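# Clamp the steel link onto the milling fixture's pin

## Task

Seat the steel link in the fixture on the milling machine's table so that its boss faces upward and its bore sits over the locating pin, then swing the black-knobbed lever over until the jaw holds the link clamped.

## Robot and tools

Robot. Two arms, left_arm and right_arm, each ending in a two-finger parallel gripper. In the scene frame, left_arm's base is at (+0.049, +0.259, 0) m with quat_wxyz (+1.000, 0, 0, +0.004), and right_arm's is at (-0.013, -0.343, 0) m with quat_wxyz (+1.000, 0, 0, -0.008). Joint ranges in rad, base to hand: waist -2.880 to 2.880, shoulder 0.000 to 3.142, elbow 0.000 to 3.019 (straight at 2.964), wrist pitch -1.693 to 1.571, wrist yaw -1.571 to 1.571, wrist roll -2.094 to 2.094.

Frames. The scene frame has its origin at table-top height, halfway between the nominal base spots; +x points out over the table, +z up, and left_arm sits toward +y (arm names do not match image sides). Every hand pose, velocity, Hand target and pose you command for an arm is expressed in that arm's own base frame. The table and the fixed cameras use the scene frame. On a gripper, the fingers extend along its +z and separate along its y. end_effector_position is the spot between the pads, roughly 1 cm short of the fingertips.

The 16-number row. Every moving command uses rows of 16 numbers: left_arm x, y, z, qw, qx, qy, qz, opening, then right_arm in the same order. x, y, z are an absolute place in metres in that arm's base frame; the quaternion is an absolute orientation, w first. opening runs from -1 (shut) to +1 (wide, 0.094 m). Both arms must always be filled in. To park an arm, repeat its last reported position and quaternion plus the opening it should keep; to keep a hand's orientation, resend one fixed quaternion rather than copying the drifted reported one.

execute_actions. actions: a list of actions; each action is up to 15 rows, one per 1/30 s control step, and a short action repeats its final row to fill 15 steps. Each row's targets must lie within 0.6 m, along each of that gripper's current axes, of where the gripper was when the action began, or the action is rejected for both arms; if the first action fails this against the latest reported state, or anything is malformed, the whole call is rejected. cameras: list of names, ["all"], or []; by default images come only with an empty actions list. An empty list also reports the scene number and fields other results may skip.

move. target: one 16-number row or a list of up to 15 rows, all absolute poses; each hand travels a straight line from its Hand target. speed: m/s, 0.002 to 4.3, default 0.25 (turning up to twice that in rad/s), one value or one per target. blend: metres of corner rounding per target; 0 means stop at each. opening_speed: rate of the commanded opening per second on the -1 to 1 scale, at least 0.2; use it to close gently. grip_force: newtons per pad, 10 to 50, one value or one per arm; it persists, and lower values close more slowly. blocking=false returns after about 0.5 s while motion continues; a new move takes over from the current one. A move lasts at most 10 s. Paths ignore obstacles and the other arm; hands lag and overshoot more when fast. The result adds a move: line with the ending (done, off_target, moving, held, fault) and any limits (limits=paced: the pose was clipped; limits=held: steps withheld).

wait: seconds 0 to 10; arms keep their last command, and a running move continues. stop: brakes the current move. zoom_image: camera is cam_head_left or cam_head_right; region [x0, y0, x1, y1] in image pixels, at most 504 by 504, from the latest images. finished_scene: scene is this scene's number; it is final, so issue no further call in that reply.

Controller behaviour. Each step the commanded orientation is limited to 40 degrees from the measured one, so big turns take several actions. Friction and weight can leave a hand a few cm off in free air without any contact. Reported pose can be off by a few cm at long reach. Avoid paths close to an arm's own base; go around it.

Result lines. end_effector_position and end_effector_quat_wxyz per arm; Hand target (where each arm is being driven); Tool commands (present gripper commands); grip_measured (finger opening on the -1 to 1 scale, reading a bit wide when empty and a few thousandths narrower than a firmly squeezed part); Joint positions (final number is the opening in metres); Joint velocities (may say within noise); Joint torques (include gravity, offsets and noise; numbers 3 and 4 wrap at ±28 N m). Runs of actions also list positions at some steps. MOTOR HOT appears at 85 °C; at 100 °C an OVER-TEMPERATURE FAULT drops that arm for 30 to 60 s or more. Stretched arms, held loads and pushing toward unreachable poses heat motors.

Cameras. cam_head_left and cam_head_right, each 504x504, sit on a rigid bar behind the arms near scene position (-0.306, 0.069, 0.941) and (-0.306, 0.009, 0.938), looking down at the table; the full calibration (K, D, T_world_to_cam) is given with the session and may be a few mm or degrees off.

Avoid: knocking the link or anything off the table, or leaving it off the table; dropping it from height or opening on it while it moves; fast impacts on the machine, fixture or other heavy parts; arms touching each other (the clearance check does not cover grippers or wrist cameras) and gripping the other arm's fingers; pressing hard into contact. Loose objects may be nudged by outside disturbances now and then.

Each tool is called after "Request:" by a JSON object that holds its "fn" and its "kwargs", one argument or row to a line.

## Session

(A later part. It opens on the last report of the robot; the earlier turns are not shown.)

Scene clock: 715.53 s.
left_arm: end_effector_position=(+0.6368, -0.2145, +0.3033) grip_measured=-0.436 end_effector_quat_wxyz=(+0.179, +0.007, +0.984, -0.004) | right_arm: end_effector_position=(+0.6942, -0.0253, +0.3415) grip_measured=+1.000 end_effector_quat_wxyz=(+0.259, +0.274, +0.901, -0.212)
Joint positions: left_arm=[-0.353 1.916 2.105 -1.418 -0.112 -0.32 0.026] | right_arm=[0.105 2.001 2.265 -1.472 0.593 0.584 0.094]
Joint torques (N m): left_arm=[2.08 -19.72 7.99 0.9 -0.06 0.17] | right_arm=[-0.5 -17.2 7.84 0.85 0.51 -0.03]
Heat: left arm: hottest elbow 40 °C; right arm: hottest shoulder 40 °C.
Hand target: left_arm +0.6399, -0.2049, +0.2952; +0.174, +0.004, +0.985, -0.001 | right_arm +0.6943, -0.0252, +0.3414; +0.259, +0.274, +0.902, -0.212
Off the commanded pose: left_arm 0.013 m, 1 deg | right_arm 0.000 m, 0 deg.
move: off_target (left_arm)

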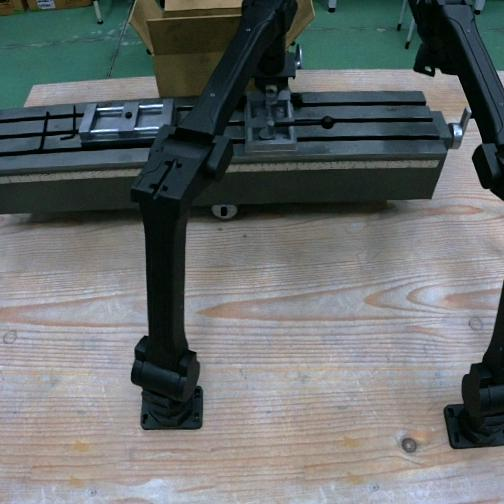

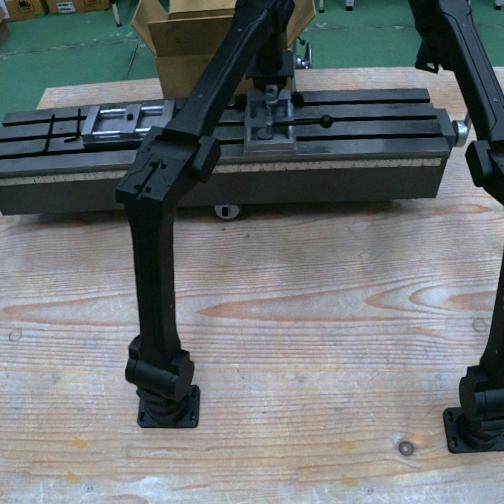

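Request:
{"fn": "move", "kwargs": {
  "target": [
    [0.636, -0.199, 0.283, 0.17365, 0.0039, 0.98481, -0.0007, -0.8, 0.6942, -0.0253, 0.3415, 0.259, 0.274, 0.901, -0.212, 1.0]
  ],
  "speed": 0.1,
  "cameras": ["all"]
}}

Request:
{"fn": "zoom_image", "kwargs": {
  "camera": "cam_head_left",
  "region": [240, 70, 310, 140]
}}

Request:
{"fn": "zoom_image", "kwargs": {
  "camera": "cam_head_right",
  "region": [240, 70, 310, 140]
}}

Scene clock: 732.40 s.
left_arm: end_effector_position=(+0.6350, -0.2122, +0.3023) grip_measured=-0.436 end_effector_quat_wxyz=(+0.192, +0.008, +0.981, -0.009) | right_arm: end_effector_position=(+0.6942, -0.0253, +0.3415) grip_measured=+1.000 end_effector_quat_wxyz=(+0.259, +0.274, +0.901, -0.212)
Joint positions: left_arm=[-0.35 1.882 2.046 -1.362 -0.109 -0.313 0.026] | right_arm=[0.105 2.001 2.265 -1.472 0.593 0.584 0.094]
Joint torques (N m): left_arm=[2.37 -18.9 7.32 0.47 -0.08 0.16] | right_arm=[-0.73 -17.03 7.82 0.81 0.5 -0.03]
Heat: left arm: hottest elbow 39 °C; right arm: hottest shoulder 40 °C.
Hand target: left_arm +0.6357, -0.1991, +0.2833; +0.174, +0.004, +0.985, -0.001 | right_arm +0.6943, -0.0252, +0.3414; +0.259, +0.274, +0.902, -0.212
Off the commanded pose: left_arm 0.023 m, 2 deg | right_arm 0.000 m, 0 deg.
move: off_target (left_arm)

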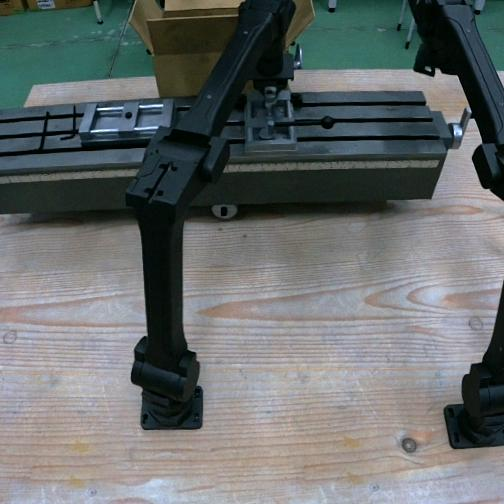

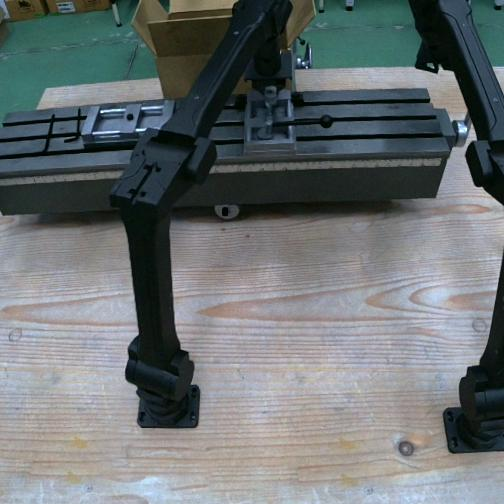

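Scaled by 7.200 from the camera's 504x504 image, which has a finer 720x720 frame.

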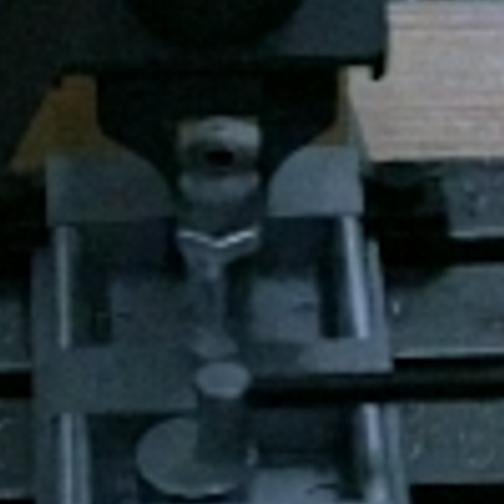

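Scaled by 7.200 from the camera's 504x504 image, which has a finer 720x720 frame.

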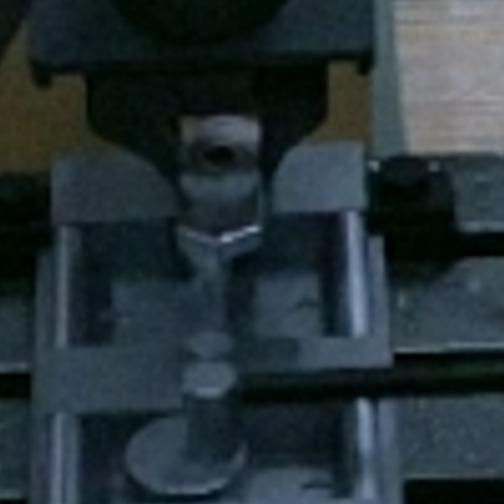

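Request:
{"fn": "zoom_image", "kwargs": {
  "camera": "cam_head_left",
  "region": [245, 82, 295, 122]
}}

Request:
{"fn": "zoom_image", "kwargs": {
  "camera": "cam_head_right",
  "region": [245, 82, 295, 122]
}}

Request:
{"fn": "zoom_image", "kwargs": {
  "camera": "cam_head_left",
  "region": [200, 0, 330, 110]
}}

Request:
{"fn": "zoom_image", "kwargs": {
  "camera": "cam_head_right",
  "region": [200, 0, 330, 110]
}}

Scaled by 10.080 from the camera's 504x504 image, which has a finer 720x720 frame.

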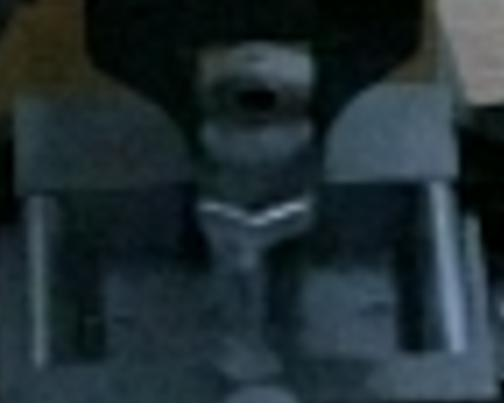

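Scaled by 10.080 from the camera's 504x504 image, which has a finer 720x720 frame.

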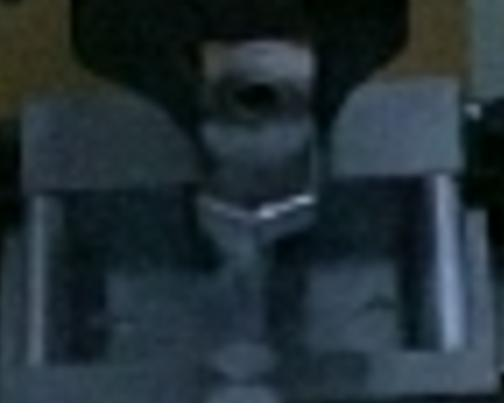

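Scaled by 3.877 from the camera's 504x504 image, which has a finer 720x720 frame.

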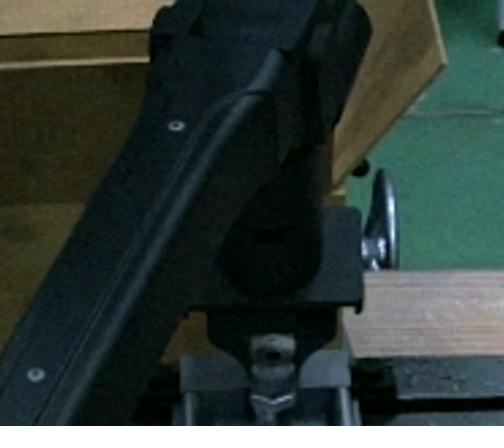

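Scaled by 3.877 from the camera's 504x504 image, which has a finer 720x720 frame.

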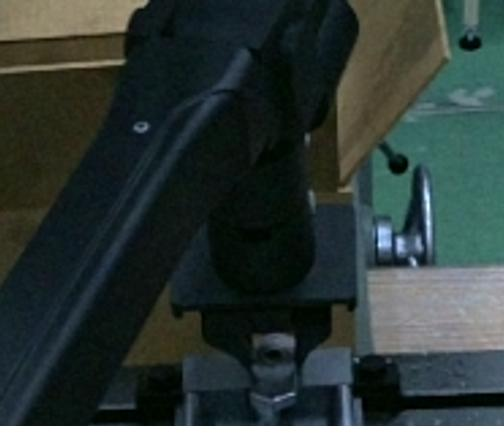

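Request:
{"fn": "move", "kwargs": {
  "target": [
    [0.634, -0.198, 0.315, 0.17365, 0.0039, 0.98481, -0.0007, -0.8, 0.6942, -0.0253, 0.3415, 0.259, 0.274, 0.901, -0.212, 1.0],
    [0.616, -0.196, 0.312, 0.17365, 0.0039, 0.98481, -0.0007, -0.8, 0.6942, -0.0253, 0.3415, 0.259, 0.274, 0.901, -0.212, 1.0]
  ],
  "speed": 0.1,
  "cameras": ["all"]
}}

Request:
{"fn": "zoom_image", "kwargs": {
  "camera": "cam_head_left",
  "region": [240, 70, 310, 140]
}}

Request:
{"fn": "zoom_image", "kwargs": {
  "camera": "cam_head_right",
  "region": [240, 70, 310, 140]
}}

Scene clock: 796.80 s.
left_arm: end_effector_position=(+0.6156, -0.1995, +0.3044) grip_measured=-0.436 end_effector_quat_wxyz=(+0.164, +0.006, +0.987, +0.001) | right_arm: end_effector_position=(+0.6942, -0.0253, +0.3415) grip_measured=+1.000 end_effector_quat_wxyz=(+0.259, +0.274, +0.901, -0.212)
Joint positions: left_arm=[-0.342 1.86 2.033 -1.432 -0.108 -0.312 0.026] | right_arm=[0.105 2.001 2.265 -1.472 0.593 0.584 0.094]
Joint torques (N m): left_arm=[1.44 -20.25 8.72 0.99 -0.22 0.11] | right_arm=[-0.56 -17.03 7.86 0.83 0.5 -0.03]
Heat: left arm: hottest shoulder 35 °C; right arm: hottest shoulder 40 °C.
Hand target: left_arm +0.6160, -0.1960, +0.3120; +0.174, +0.004, +0.985, -0.001 | right_arm +0.6943, -0.0252, +0.3414; +0.259, +0.274, +0.902, -0.212
Off the commanded pose: left_arm 0.008 m, 1 deg | right_arm 0.000 m, 0 deg.
move: done

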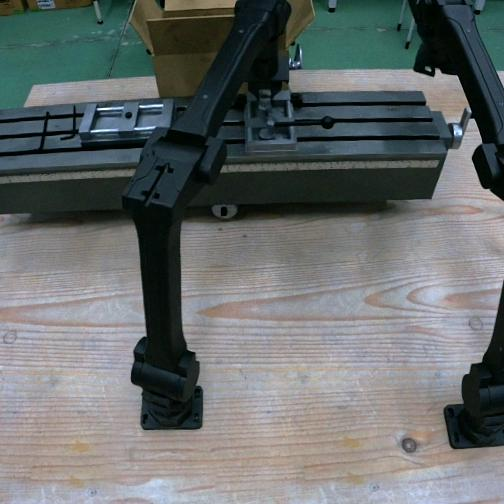

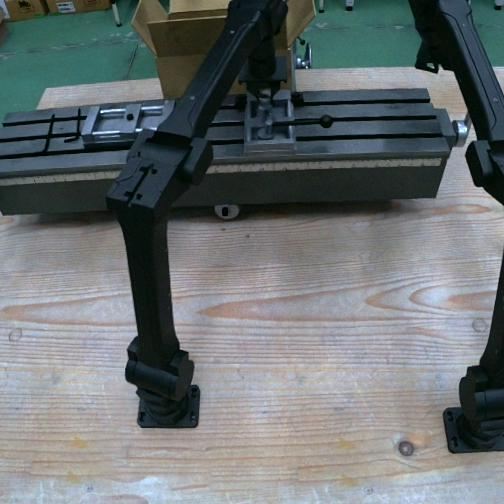

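Scaled by 7.200 from the camera's 504x504 image, which has a finer 720x720 frame.

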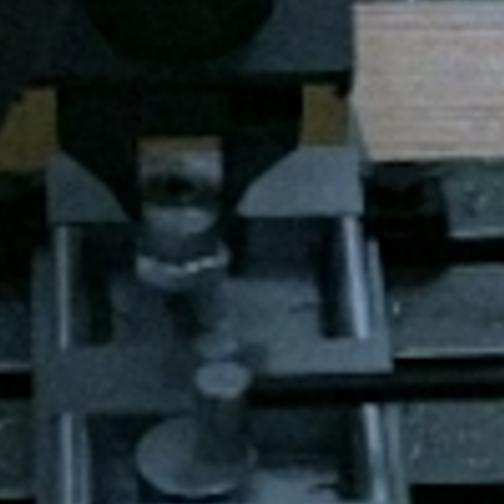

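Scaled by 7.200 from the camera's 504x504 image, which has a finer 720x720 frame.

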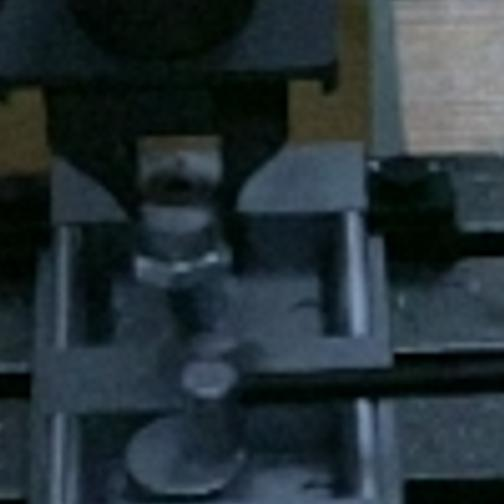

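Request:
{"fn": "move", "kwargs": {
  "target": [
    [0.594, -0.206, 0.318, 0.17365, 0.0039, 0.98481, -0.0007, -0.8, 0.6942, -0.0253, 0.3415, 0.259, 0.274, 0.901, -0.212, 1.0]
  ],
  "speed": 0.1,
  "cameras": ["all"]
}}

Request:
{"fn": "zoom_image", "kwargs": {
  "camera": "cam_head_left",
  "region": [240, 70, 310, 140]
}}

Request:
{"fn": "zoom_image", "kwargs": {
  "camera": "cam_head_right",
  "region": [240, 70, 310, 140]
}}

Scene clock: 848.27 s.
left_arm: end_effector_position=(+0.5968, -0.2020, +0.3046) grip_measured=-0.436 end_effector_quat_wxyz=(+0.159, +0.006, +0.987, +0.004) | right_arm: end_effector_position=(+0.6942, -0.0253, +0.3415) grip_measured=+1.000 end_effector_quat_wxyz=(+0.259, +0.274, +0.901, -0.212)
Joint positions: left_arm=[-0.357 1.817 1.973 -1.429 -0.116 -0.328 0.026] | right_arm=[0.105 2.001 2.265 -1.472 0.593 0.584 0.094]
Joint torques (N m): left_arm=[0.5 -20.19 9.05 0.84 -0.3 -0.01] | right_arm=[-0.85 -17.03 7.86 0.92 0.5 -0.03]
Heat: left arm: hottest elbow 35 °C; right arm: hottest shoulder 40 °C.
Hand target: left_arm +0.5939, -0.2060, +0.3180; +0.174, +0.004, +0.985, -0.001 | right_arm +0.6943, -0.0252, +0.3414; +0.259, +0.274, +0.902, -0.212
Off the commanded pose: left_arm 0.014 m, 2 deg | right_arm 0.000 m, 0 deg.
move: off_target (left_arm)

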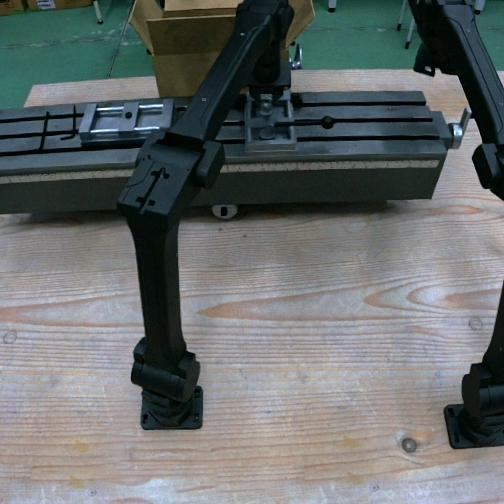

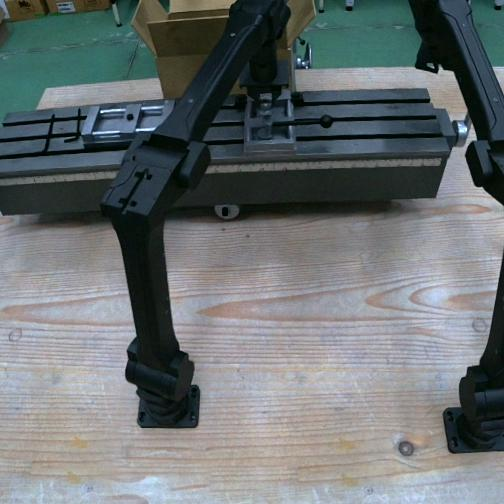

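Scaled by 7.200 from the camera's 504x504 image, which has a finer 720x720 frame.

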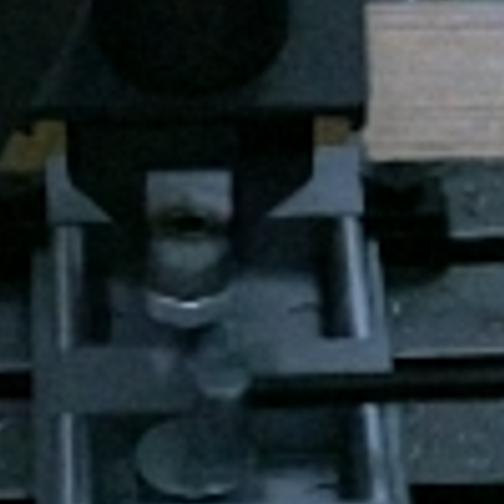

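Scaled by 7.200 from the camera's 504x504 image, which has a finer 720x720 frame.

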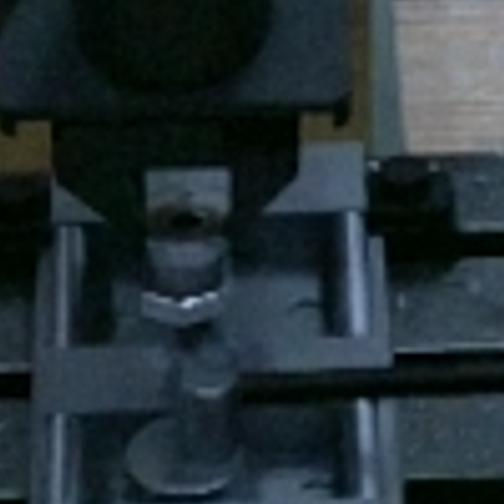

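Request:
{"fn": "move", "kwargs": {
  "target": [
    [0.593, -0.2135, 0.314, 0.1908, 0.0039, 0.9816, -0.0007, -0.8, 0.6942, -0.0253, 0.3415, 0.259, 0.274, 0.901, -0.212, 1.0]
  ],
  "speed": 0.1,
  "cameras": ["all"]
}}

Request:
{"fn": "zoom_image", "kwargs": {
  "camera": "cam_head_left",
  "region": [240, 70, 310, 140]
}}

Request:
{"fn": "zoom_image", "kwargs": {
  "camera": "cam_head_right",
  "region": [240, 70, 310, 140]
}}

Scene clock: 862.00 s.
left_arm: end_effector_position=(+0.5951, -0.2066, +0.3039) grip_measured=-0.436 end_effector_quat_wxyz=(+0.177, +0.004, +0.984, +0.005) | right_arm: end_effector_position=(+0.6942, -0.0253, +0.3415) grip_measured=+1.000 end_effector_quat_wxyz=(+0.259, +0.274, +0.901, -0.212)
Joint positions: left_arm=[-0.37 1.792 1.929 -1.377 -0.134 -0.34 0.026] | right_arm=[0.105 2.001 2.265 -1.472 0.593 0.584 0.094]
Joint torques (N m): left_arm=[0.21 -19.49 8.87 1.07 -0.28 -0.02] | right_arm=[-0.62 -17.2 7.83 0.85 0.51 -0.05]
Heat: left arm: hottest elbow 36 °C; right arm: hottest shoulder 40 °C.
Hand target: left_arm +0.5929, -0.2134, +0.3140; +0.191, +0.004, +0.982, -0.001 | right_arm +0.6943, -0.0252, +0.3414; +0.259, +0.274, +0.902, -0.212
Off the commanded pose: left_arm 0.012 m, 2 deg | right_arm 0.000 m, 0 deg.
move: off_target (left_arm)

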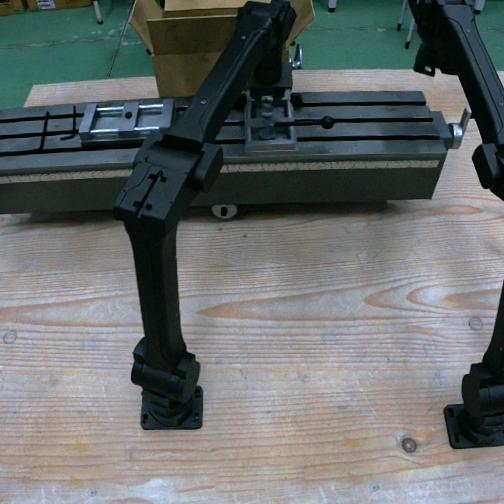

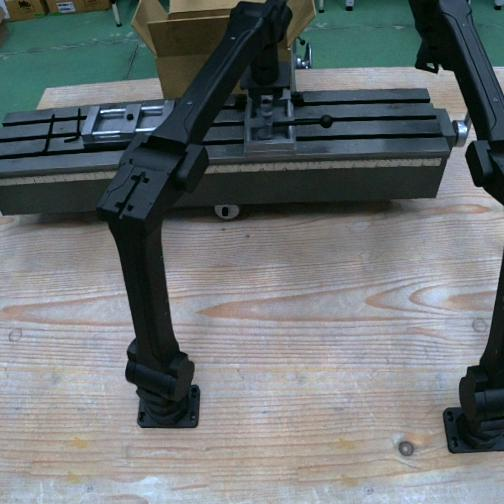

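Scaled by 7.200 from the camera's 504x504 image, which has a finer 720x720 frame.

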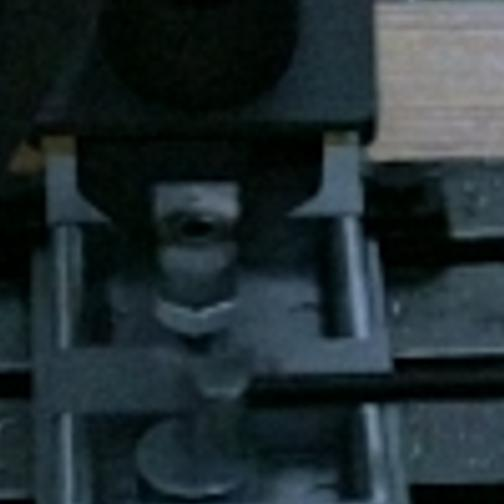

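Scaled by 7.200 from the camera's 504x504 image, which has a finer 720x720 frame.

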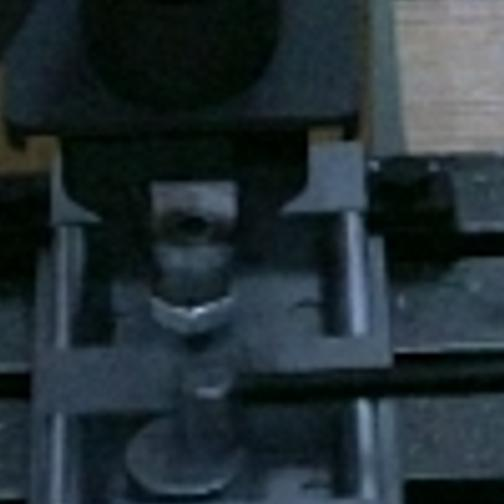

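Request:
{"fn": "move", "kwargs": {
  "target": [
    [0.596, -0.2175, 0.297, 0.1908, 0.0039, 0.9816, -0.0007, -0.8, 0.6942, -0.0253, 0.3415, 0.259, 0.274, 0.901, -0.212, 1.0]
  ],
  "speed": 0.06,
  "cameras": ["all"]
}}

Request:
{"fn": "zoom_image", "kwargs": {
  "camera": "cam_head_left",
  "region": [240, 70, 310, 140]
}}

Request:
{"fn": "zoom_image", "kwargs": {
  "camera": "cam_head_right",
  "region": [240, 70, 310, 140]
}}

Scene clock: 889.30 s.
left_arm: end_effector_position=(+0.5959, -0.2078, +0.3033) grip_measured=-0.436 end_effector_quat_wxyz=(+0.189, +0.002, +0.982, +0.002) | right_arm: end_effector_position=(+0.6942, -0.0253, +0.3415) grip_measured=+1.000 end_effector_quat_wxyz=(+0.259, +0.274, +0.901, -0.212)
Joint positions: left_arm=[-0.373 1.777 1.9 -1.338 -0.138 -0.343 0.026] | right_arm=[0.105 2.001 2.265 -1.472 0.593 0.584 0.094]
Joint torques (N m): left_arm=[0.15 -17.85 8.36 1.28 -0.2 -0.02] | right_arm=[-0.44 -17.14 7.9 0.87 0.51 -0.03]
Heat: left arm: hottest shoulder 37 °C; right arm: hottest shoulder 40 °C.
Hand target: left_arm +0.5957, -0.2175, +0.2970; +0.191, +0.004, +0.982, -0.001 | right_arm +0.6943, -0.0252, +0.3414; +0.259, +0.274, +0.902, -0.212
Off the commanded pose: left_arm 0.012 m, 0 deg | right_arm 0.000 m, 0 deg.
move: off_target (left_arm)

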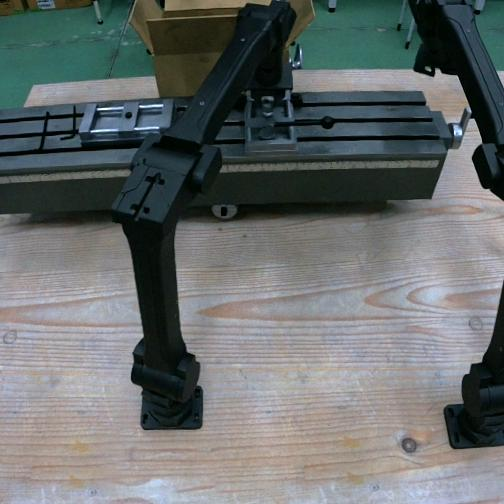

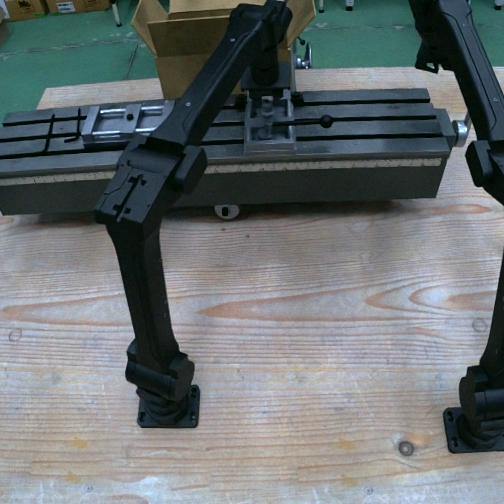

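Scaled by 7.200 from the camera's 504x504 image, which has a finer 720x720 frame.

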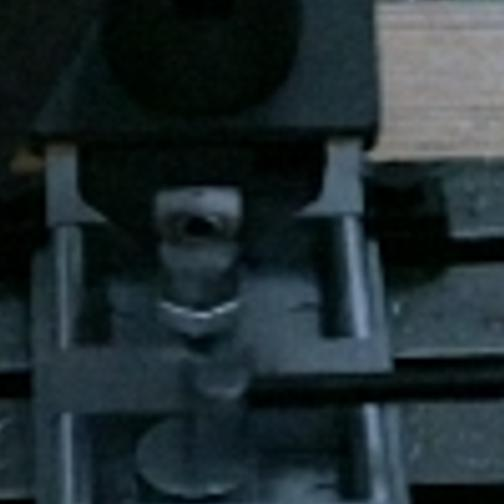

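Scaled by 7.200 from the camera's 504x504 image, which has a finer 720x720 frame.

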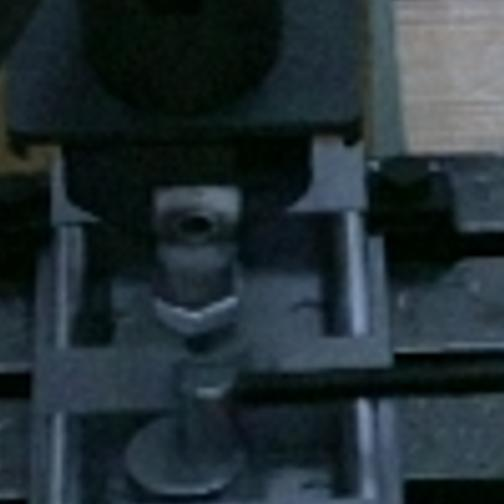

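Request:
{"fn": "move", "kwargs": {
  "target": [
    [0.598, -0.2185, 0.278, 0.1908, 0.0039, 0.9816, -0.0007, -0.8, 0.6942, -0.0253, 0.3415, 0.259, 0.274, 0.901, -0.212, 1.0]
  ],
  "speed": 0.05,
  "cameras": ["all"]
}}

Request:
{"fn": "zoom_image", "kwargs": {
  "camera": "cam_head_left",
  "region": [240, 70, 310, 140]
}}

Request:
{"fn": "zoom_image", "kwargs": {
  "camera": "cam_head_right",
  "region": [240, 70, 310, 140]
}}

Scene clock: 952.90 s.
left_arm: end_effector_position=(+0.5958, -0.2077, +0.3026) grip_measured=-0.436 end_effector_quat_wxyz=(+0.204, +0.001, +0.979, -0.003) | right_arm: end_effector_position=(+0.6942, -0.0253, +0.3415) grip_measured=+1.000 end_effector_quat_wxyz=(+0.259, +0.274, +0.901, -0.212)
Joint positions: left_arm=[-0.373 1.754 1.86 -1.289 -0.139 -0.343 0.026] | right_arm=[0.105 2.001 2.265 -1.472 0.593 0.584 0.094]
Joint torques (N m): left_arm=[0.03 -15.79 7.65 1.31 -0.16 -0.02] | right_arm=[-0.62 -17.08 7.84 0.87 0.49 -0.04]
Heat: left arm: hottest elbow 36 °C; right arm: hottest shoulder 40 °C.
Hand target: left_arm +0.5972, -0.2180, +0.2781; +0.191, +0.004, +0.982, +0.000 | right_arm +0.6943, -0.0252, +0.3414; +0.259, +0.274, +0.902, -0.212
Off the commanded pose: left_arm 0.027 m, 2 deg | right_arm 0.000 m, 0 deg.
move: off_target (left_arm)

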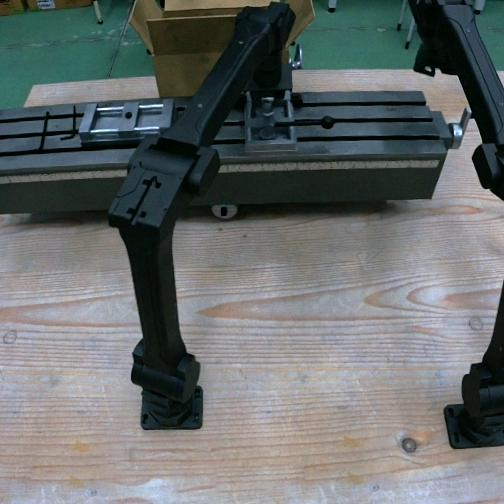

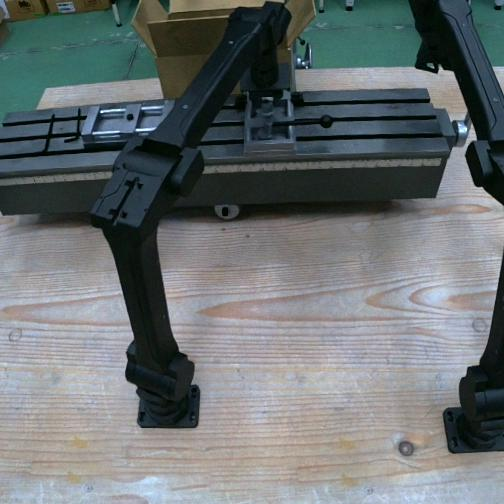

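Scaled by 7.200 from the camera's 504x504 image, which has a finer 720x720 frame.

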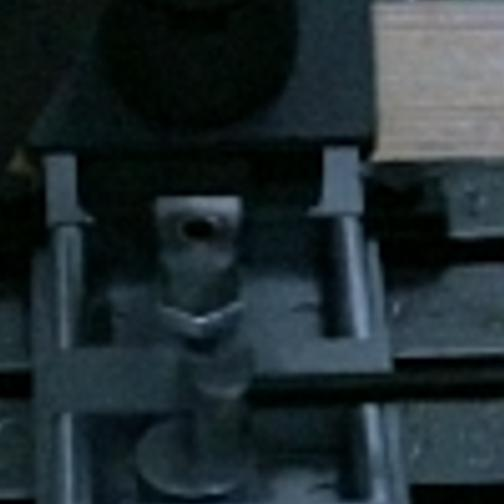

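Scaled by 7.200 from the camera's 504x504 image, which has a finer 720x720 frame.

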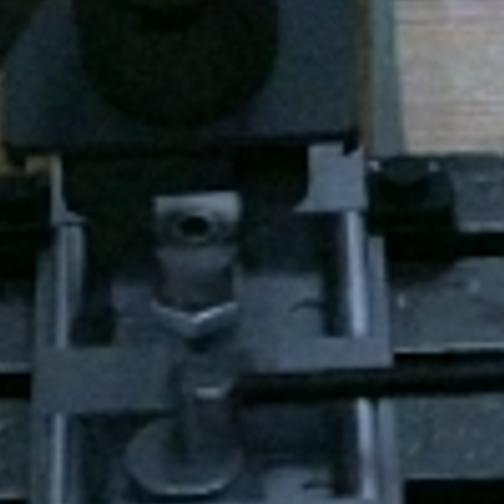

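Request:
{"fn": "move", "kwargs": {
  "target": [
    [0.600, -0.2195, 0.308, 0.1822, 0.0039, 0.9832, -0.0007, -0.8, 0.6942, -0.0253, 0.3415, 0.259, 0.274, 0.901, -0.212, 1.0],
    [0.6025, -0.2225, 0.302, 0.1822, 0.0039, 0.9832, -0.0007, -0.8, 0.6942, -0.0253, 0.3415, 0.259, 0.274, 0.901, -0.212, 1.0]
  ],
  "speed": 0.06,
  "cameras": ["all"]
}}

Request:
{"fn": "zoom_image", "kwargs": {
  "camera": "cam_head_left",
  "region": [240, 70, 310, 140]
}}

Request:
{"fn": "zoom_image", "kwargs": {
  "camera": "cam_head_right",
  "region": [240, 70, 310, 140]
}}

Scene clock: 975.70 s.
left_arm: end_effector_position=(+0.5941, -0.2076, +0.3033) grip_measured=-0.436 end_effector_quat_wxyz=(+0.181, +0.001, +0.983, +0.005) | right_arm: end_effector_position=(+0.6942, -0.0253, +0.3415) grip_measured=+1.000 end_effector_quat_wxyz=(+0.259, +0.274, +0.901, -0.212)
Joint positions: left_arm=[-0.374 1.784 1.914 -1.362 -0.139 -0.348 0.026] | right_arm=[0.105 2.001 2.265 -1.472 0.593 0.584 0.094]
Joint torques (N m): left_arm=[0.03 -15.79 12.4 0.39 0.11 -0.02] | right_arm=[-0.5 -17.26 7.83 0.8 0.51 -0.03]
Heat: left arm: hottest elbow 35 °C; right arm: hottest shoulder 40 °C.
Hand target: left_arm +0.6018, -0.2224, +0.3018; +0.183, +0.004, +0.983, -0.001 | right_arm +0.6943, -0.0252, +0.3414; +0.259, +0.274, +0.902, -0.212
Off the commanded pose: left_arm 0.017 m, 1 deg | right_arm 0.000 m, 0 deg.
move: off_target (left_arm)

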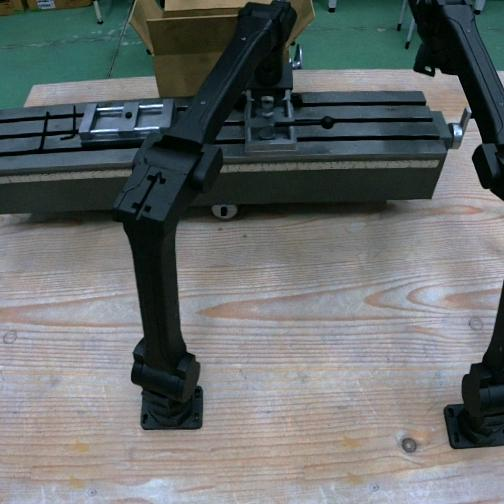

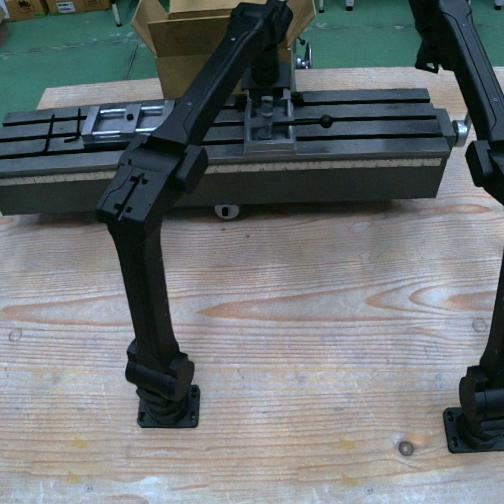

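Scaled by 7.200 from the camera's 504x504 image, which has a finer 720x720 frame.

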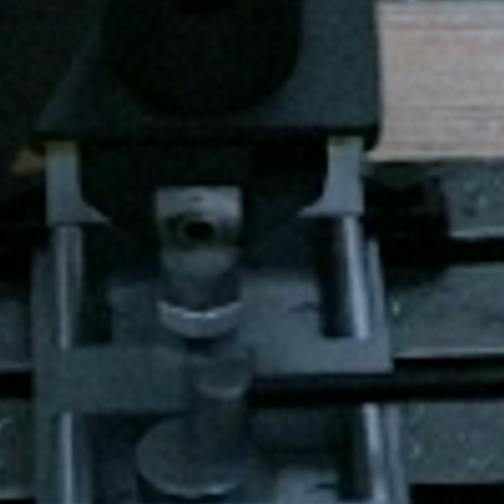

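Scaled by 7.200 from the camera's 504x504 image, which has a finer 720x720 frame.

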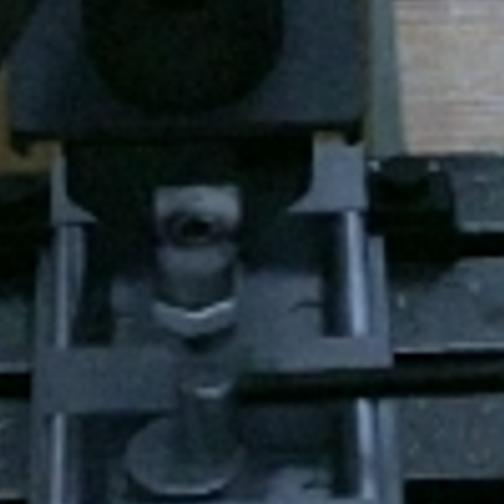

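Request:
{"fn": "move", "kwargs": {
  "target": [
    [0.585, -0.20, 0.35, 0.1822, 0.0039, 0.9832, -0.0007, -0.8, 0.6942, -0.0253, 0.3415, 0.259, 0.274, 0.901, -0.212, 1.0],
    [0.60, -0.12, 0.37, 0.1822, 0.0039, 0.9832, -0.0007, -0.8, 0.6942, -0.0253, 0.3415, 0.259, 0.274, 0.901, -0.212, 1.0]
  ],
  "speed": 0.15,
  "cameras": ["all"]
}}

Request:
{"fn": "zoom_image", "kwargs": {
  "camera": "cam_head_left",
  "region": [250, 90, 290, 130]
}}

Request:
{"fn": "zoom_image", "kwargs": {
  "camera": "cam_head_right",
  "region": [250, 90, 290, 130]
}}

Request:
{"fn": "zoom_image", "kwargs": {
  "camera": "cam_head_left",
  "region": [200, 60, 270, 120]
}}

Request:
{"fn": "zoom_image", "kwargs": {
  "camera": "cam_head_right",
  "region": [200, 60, 270, 120]
}}

Scene clock: 1010.67 s.
left_arm: end_effector_position=(+0.5951, -0.1179, +0.3373) grip_measured=-0.436 end_effector_quat_wxyz=(+0.153, -0.001, +0.988, +0.007) | right_arm: end_effector_position=(+0.6942, -0.0253, +0.3415) grip_measured=+1.000 end_effector_quat_wxyz=(+0.259, +0.274, +0.901, -0.212)
Joint positions: left_arm=[-0.217 1.765 1.989 -1.497 -0.079 -0.207 0.026] | right_arm=[0.105 2.001 2.265 -1.472 0.593 0.584 0.094]
Joint torques (N m): left_arm=[1.08 -18.61 13.55 0.17 0.06 0.16] | right_arm=[-0.5 -17.32 7.84 0.94 0.5 -0.02]
Heat: left arm: hottest elbow 40 °C; right arm: hottest shoulder 40 °C.
Hand target: left_arm +0.5984, -0.1196, +0.3695; +0.183, +0.004, +0.983, -0.001 | right_arm +0.6943, -0.0252, +0.3414; +0.259, +0.274, +0.902, -0.212
Off the commanded pose: left_arm 0.033 m, 4 deg | right_arm 0.000 m, 0 deg.
move: off_target (left_arm)

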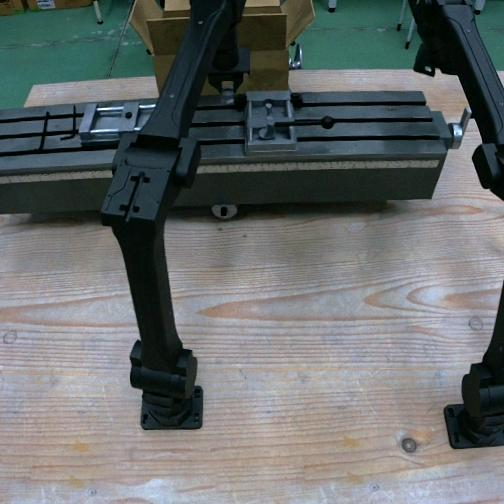

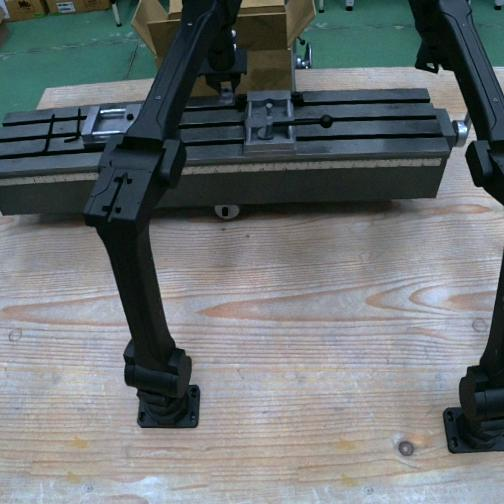

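Scaled by 12.600 from the camera's 504x504 image, which has a finer 720x720 frame.

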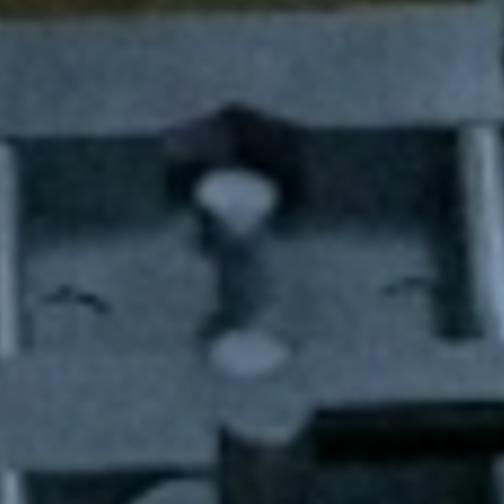

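Scaled by 12.600 from the camera's 504x504 image, which has a finer 720x720 frame.

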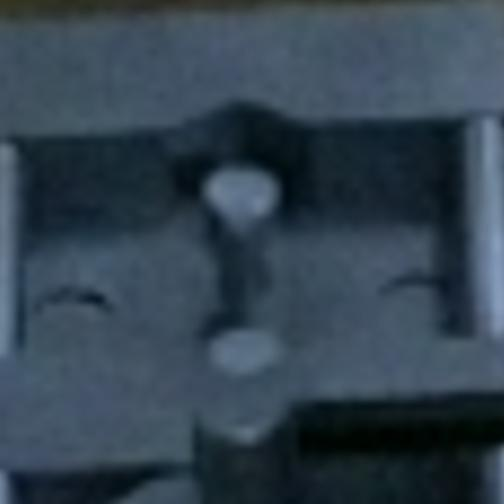

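Scaled by 7.200 from the camera's 504x504 image, which has a finer 720x720 frame.

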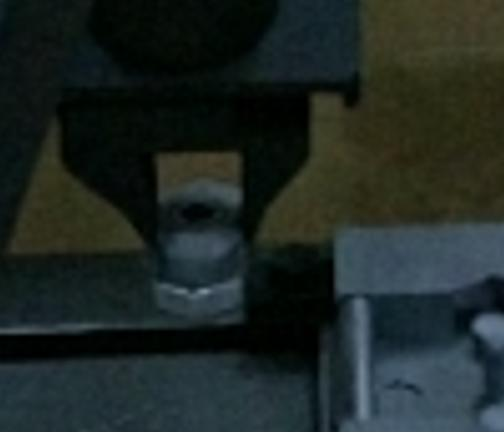

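Scaled by 7.200 from the camera's 504x504 image, which has a finer 720x720 frame.

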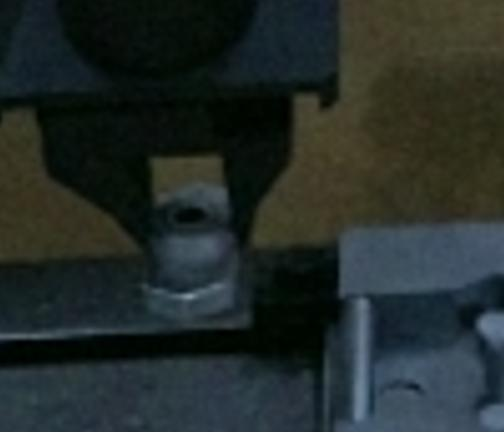

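Request:
{"fn": "zoom_image", "kwargs": {
  "camera": "cam_head_left",
  "region": [258, 94, 282, 124]
}}

Request:
{"fn": "zoom_image", "kwargs": {
  "camera": "cam_head_right",
  "region": [258, 94, 282, 124]
}}

Request:
{"fn": "zoom_image", "kwargs": {
  "camera": "cam_head_left",
  "region": [213, 80, 243, 110]
}}

Request:
{"fn": "zoom_image", "kwargs": {
  "camera": "cam_head_left",
  "region": [240, 100, 300, 150]
}}

Scaled by 16.800 from the camera's 504x504 image, which has a finer 720x720 frame.

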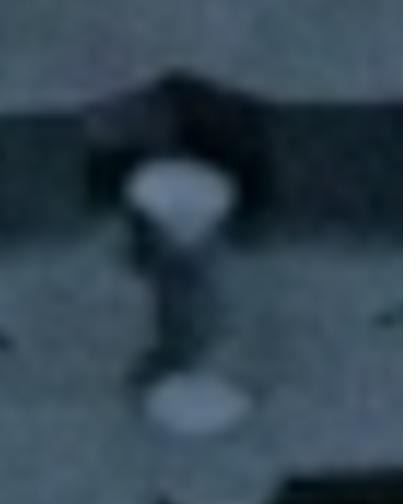

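Scaled by 16.800 from the camera's 504x504 image, which has a finer 720x720 frame.

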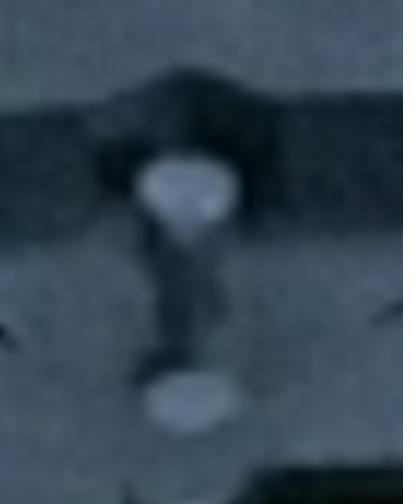

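Scaled by 16.800 from the camera's 504x504 image, which has a finer 720x720 frame.

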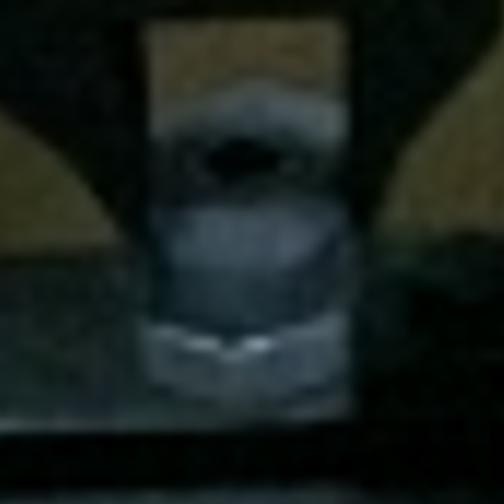

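Scaled by 8.400 from the camera's 504x504 image, which has a finer 720x720 frame.

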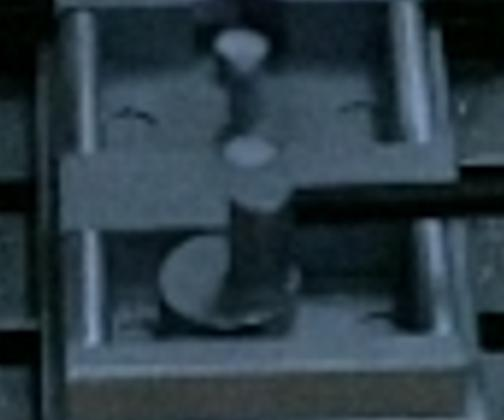

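Request:
{"fn": "move", "kwargs": {
  "target": [
    [0.595, -0.118, 0.30, 0.1822, 0.0039, 0.9832, -0.0007, -0.8, 0.6942, -0.0253, 0.3415, 0.259, 0.274, 0.901, -0.212, 1.0]
  ],
  "speed": 0.08
}}

Request:
{"fn": "move", "kwargs": {
  "target": [
    [0.595, -0.118, 0.29, 0.1822, 0.0039, 0.9832, -0.0007, -0.8, 0.6942, -0.0253, 0.3415, 0.259, 0.274, 0.901, -0.212, 1.0]
  ],
  "speed": 0.08,
  "cameras": ["all"]
}}

Request:
{"fn": "zoom_image", "kwargs": {
  "camera": "cam_head_left",
  "region": [200, 60, 270, 130]
}}

Request:
{"fn": "zoom_image", "kwargs": {
  "camera": "cam_head_right",
  "region": [200, 60, 270, 130]
}}

Scene clock: 1155.80 s.
left_arm: end_effector_position=(+0.5941, -0.1177, +0.2874) grip_measured=-0.436 end_effector_quat_wxyz=(+0.166, +0.000, +0.986, +0.004) | right_arm: end_effector_position=(+0.6942, -0.0253, +0.3415) grip_measured=+1.000 end_effector_quat_wxyz=(+0.259, +0.274, +0.901, -0.212)
Joint positions: left_arm=[-0.217 1.721 1.792 -1.318 -0.079 -0.205 0.026] | right_arm=[0.105 2.001 2.265 -1.472 0.593 0.584 0.094]
Joint torques (N m): left_arm=[1.2 -18.73 9.25 1.09 0.09 0.18] | right_arm=[-0.56 -17.08 7.84 0.87 0.51 -0.02]
Heat: left arm: hottest elbow 42 °C; right arm: hottest shoulder 40 °C.
Hand target: left_arm +0.5949, -0.1179, +0.3000; +0.182, +0.004, +0.983, -0.001 | right_arm +0.6943, -0.0252, +0.3414; +0.259, +0.274, +0.902, -0.212
Off the commanded pose: left_arm 0.013 m, 2 deg | right_arm 0.000 m, 0 deg.
move: off_target (left_arm)

Scene clock: 1156.70 s.
left_arm: end_effector_position=(+0.5942, -0.1177, +0.2769) grip_measured=-0.436 end_effector_quat_wxyz=(+0.165, +0.000, +0.986, +0.004) | right_arm: end_effector_position=(+0.6942, -0.0253, +0.3415) grip_measured=+1.000 end_effector_quat_wxyz=(+0.259, +0.274, +0.901, -0.212)
Joint positions: left_arm=[-0.217 1.72 1.764 -1.291 -0.079 -0.205 0.026] | right_arm=[0.105 2.001 2.265 -1.472 0.593 0.584 0.094]
Joint torques (N m): left_arm=[1.03 -18.78 9.18 1.09 0.09 0.18] | right_arm=[-0.62 -17.14 7.83 0.9 0.5 -0.03]
Heat: left arm: hottest elbow 42 °C; right arm: hottest shoulder 40 °C.
Hand target: left_arm +0.5948, -0.1179, +0.2900; +0.182, +0.004, +0.983, -0.001 | right_arm +0.6943, -0.0252, +0.3414; +0.259, +0.274, +0.902, -0.212
Off the commanded pose: left_arm 0.013 m, 2 deg | right_arm 0.000 m, 0 deg.
move: off_target (left_arm)

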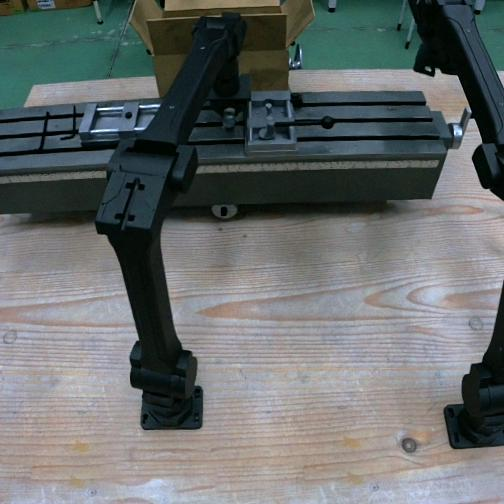

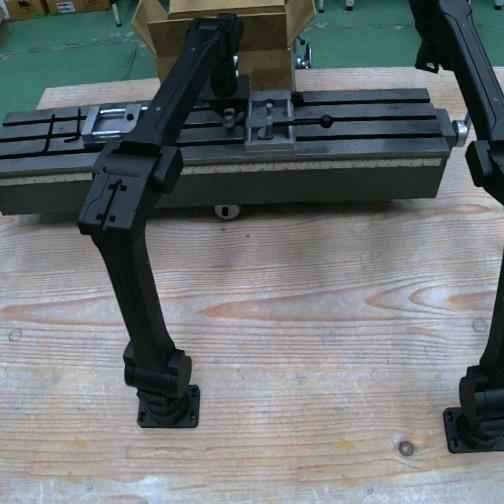

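Scaled by 7.200 from the camera's 504x504 image, which has a finer 720x720 frame.

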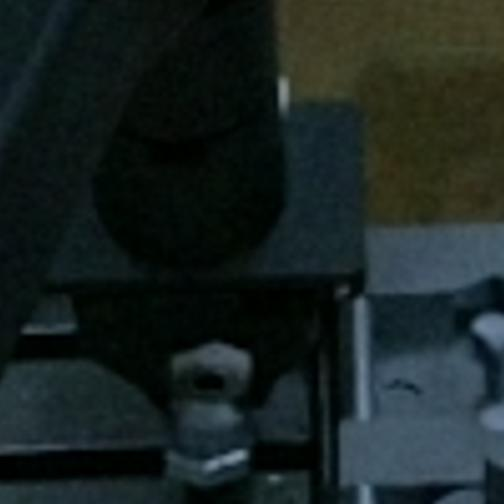

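Scaled by 7.200 from the camera's 504x504 image, which has a finer 720x720 frame.

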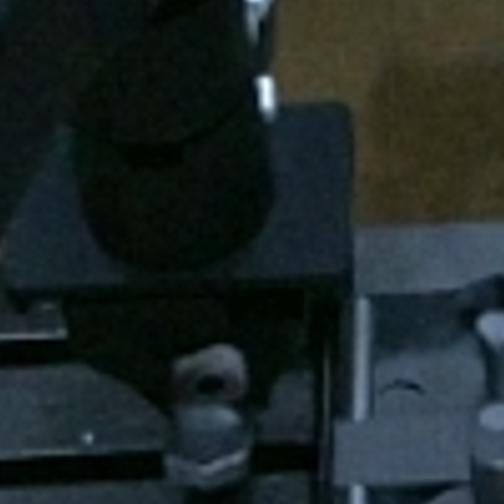

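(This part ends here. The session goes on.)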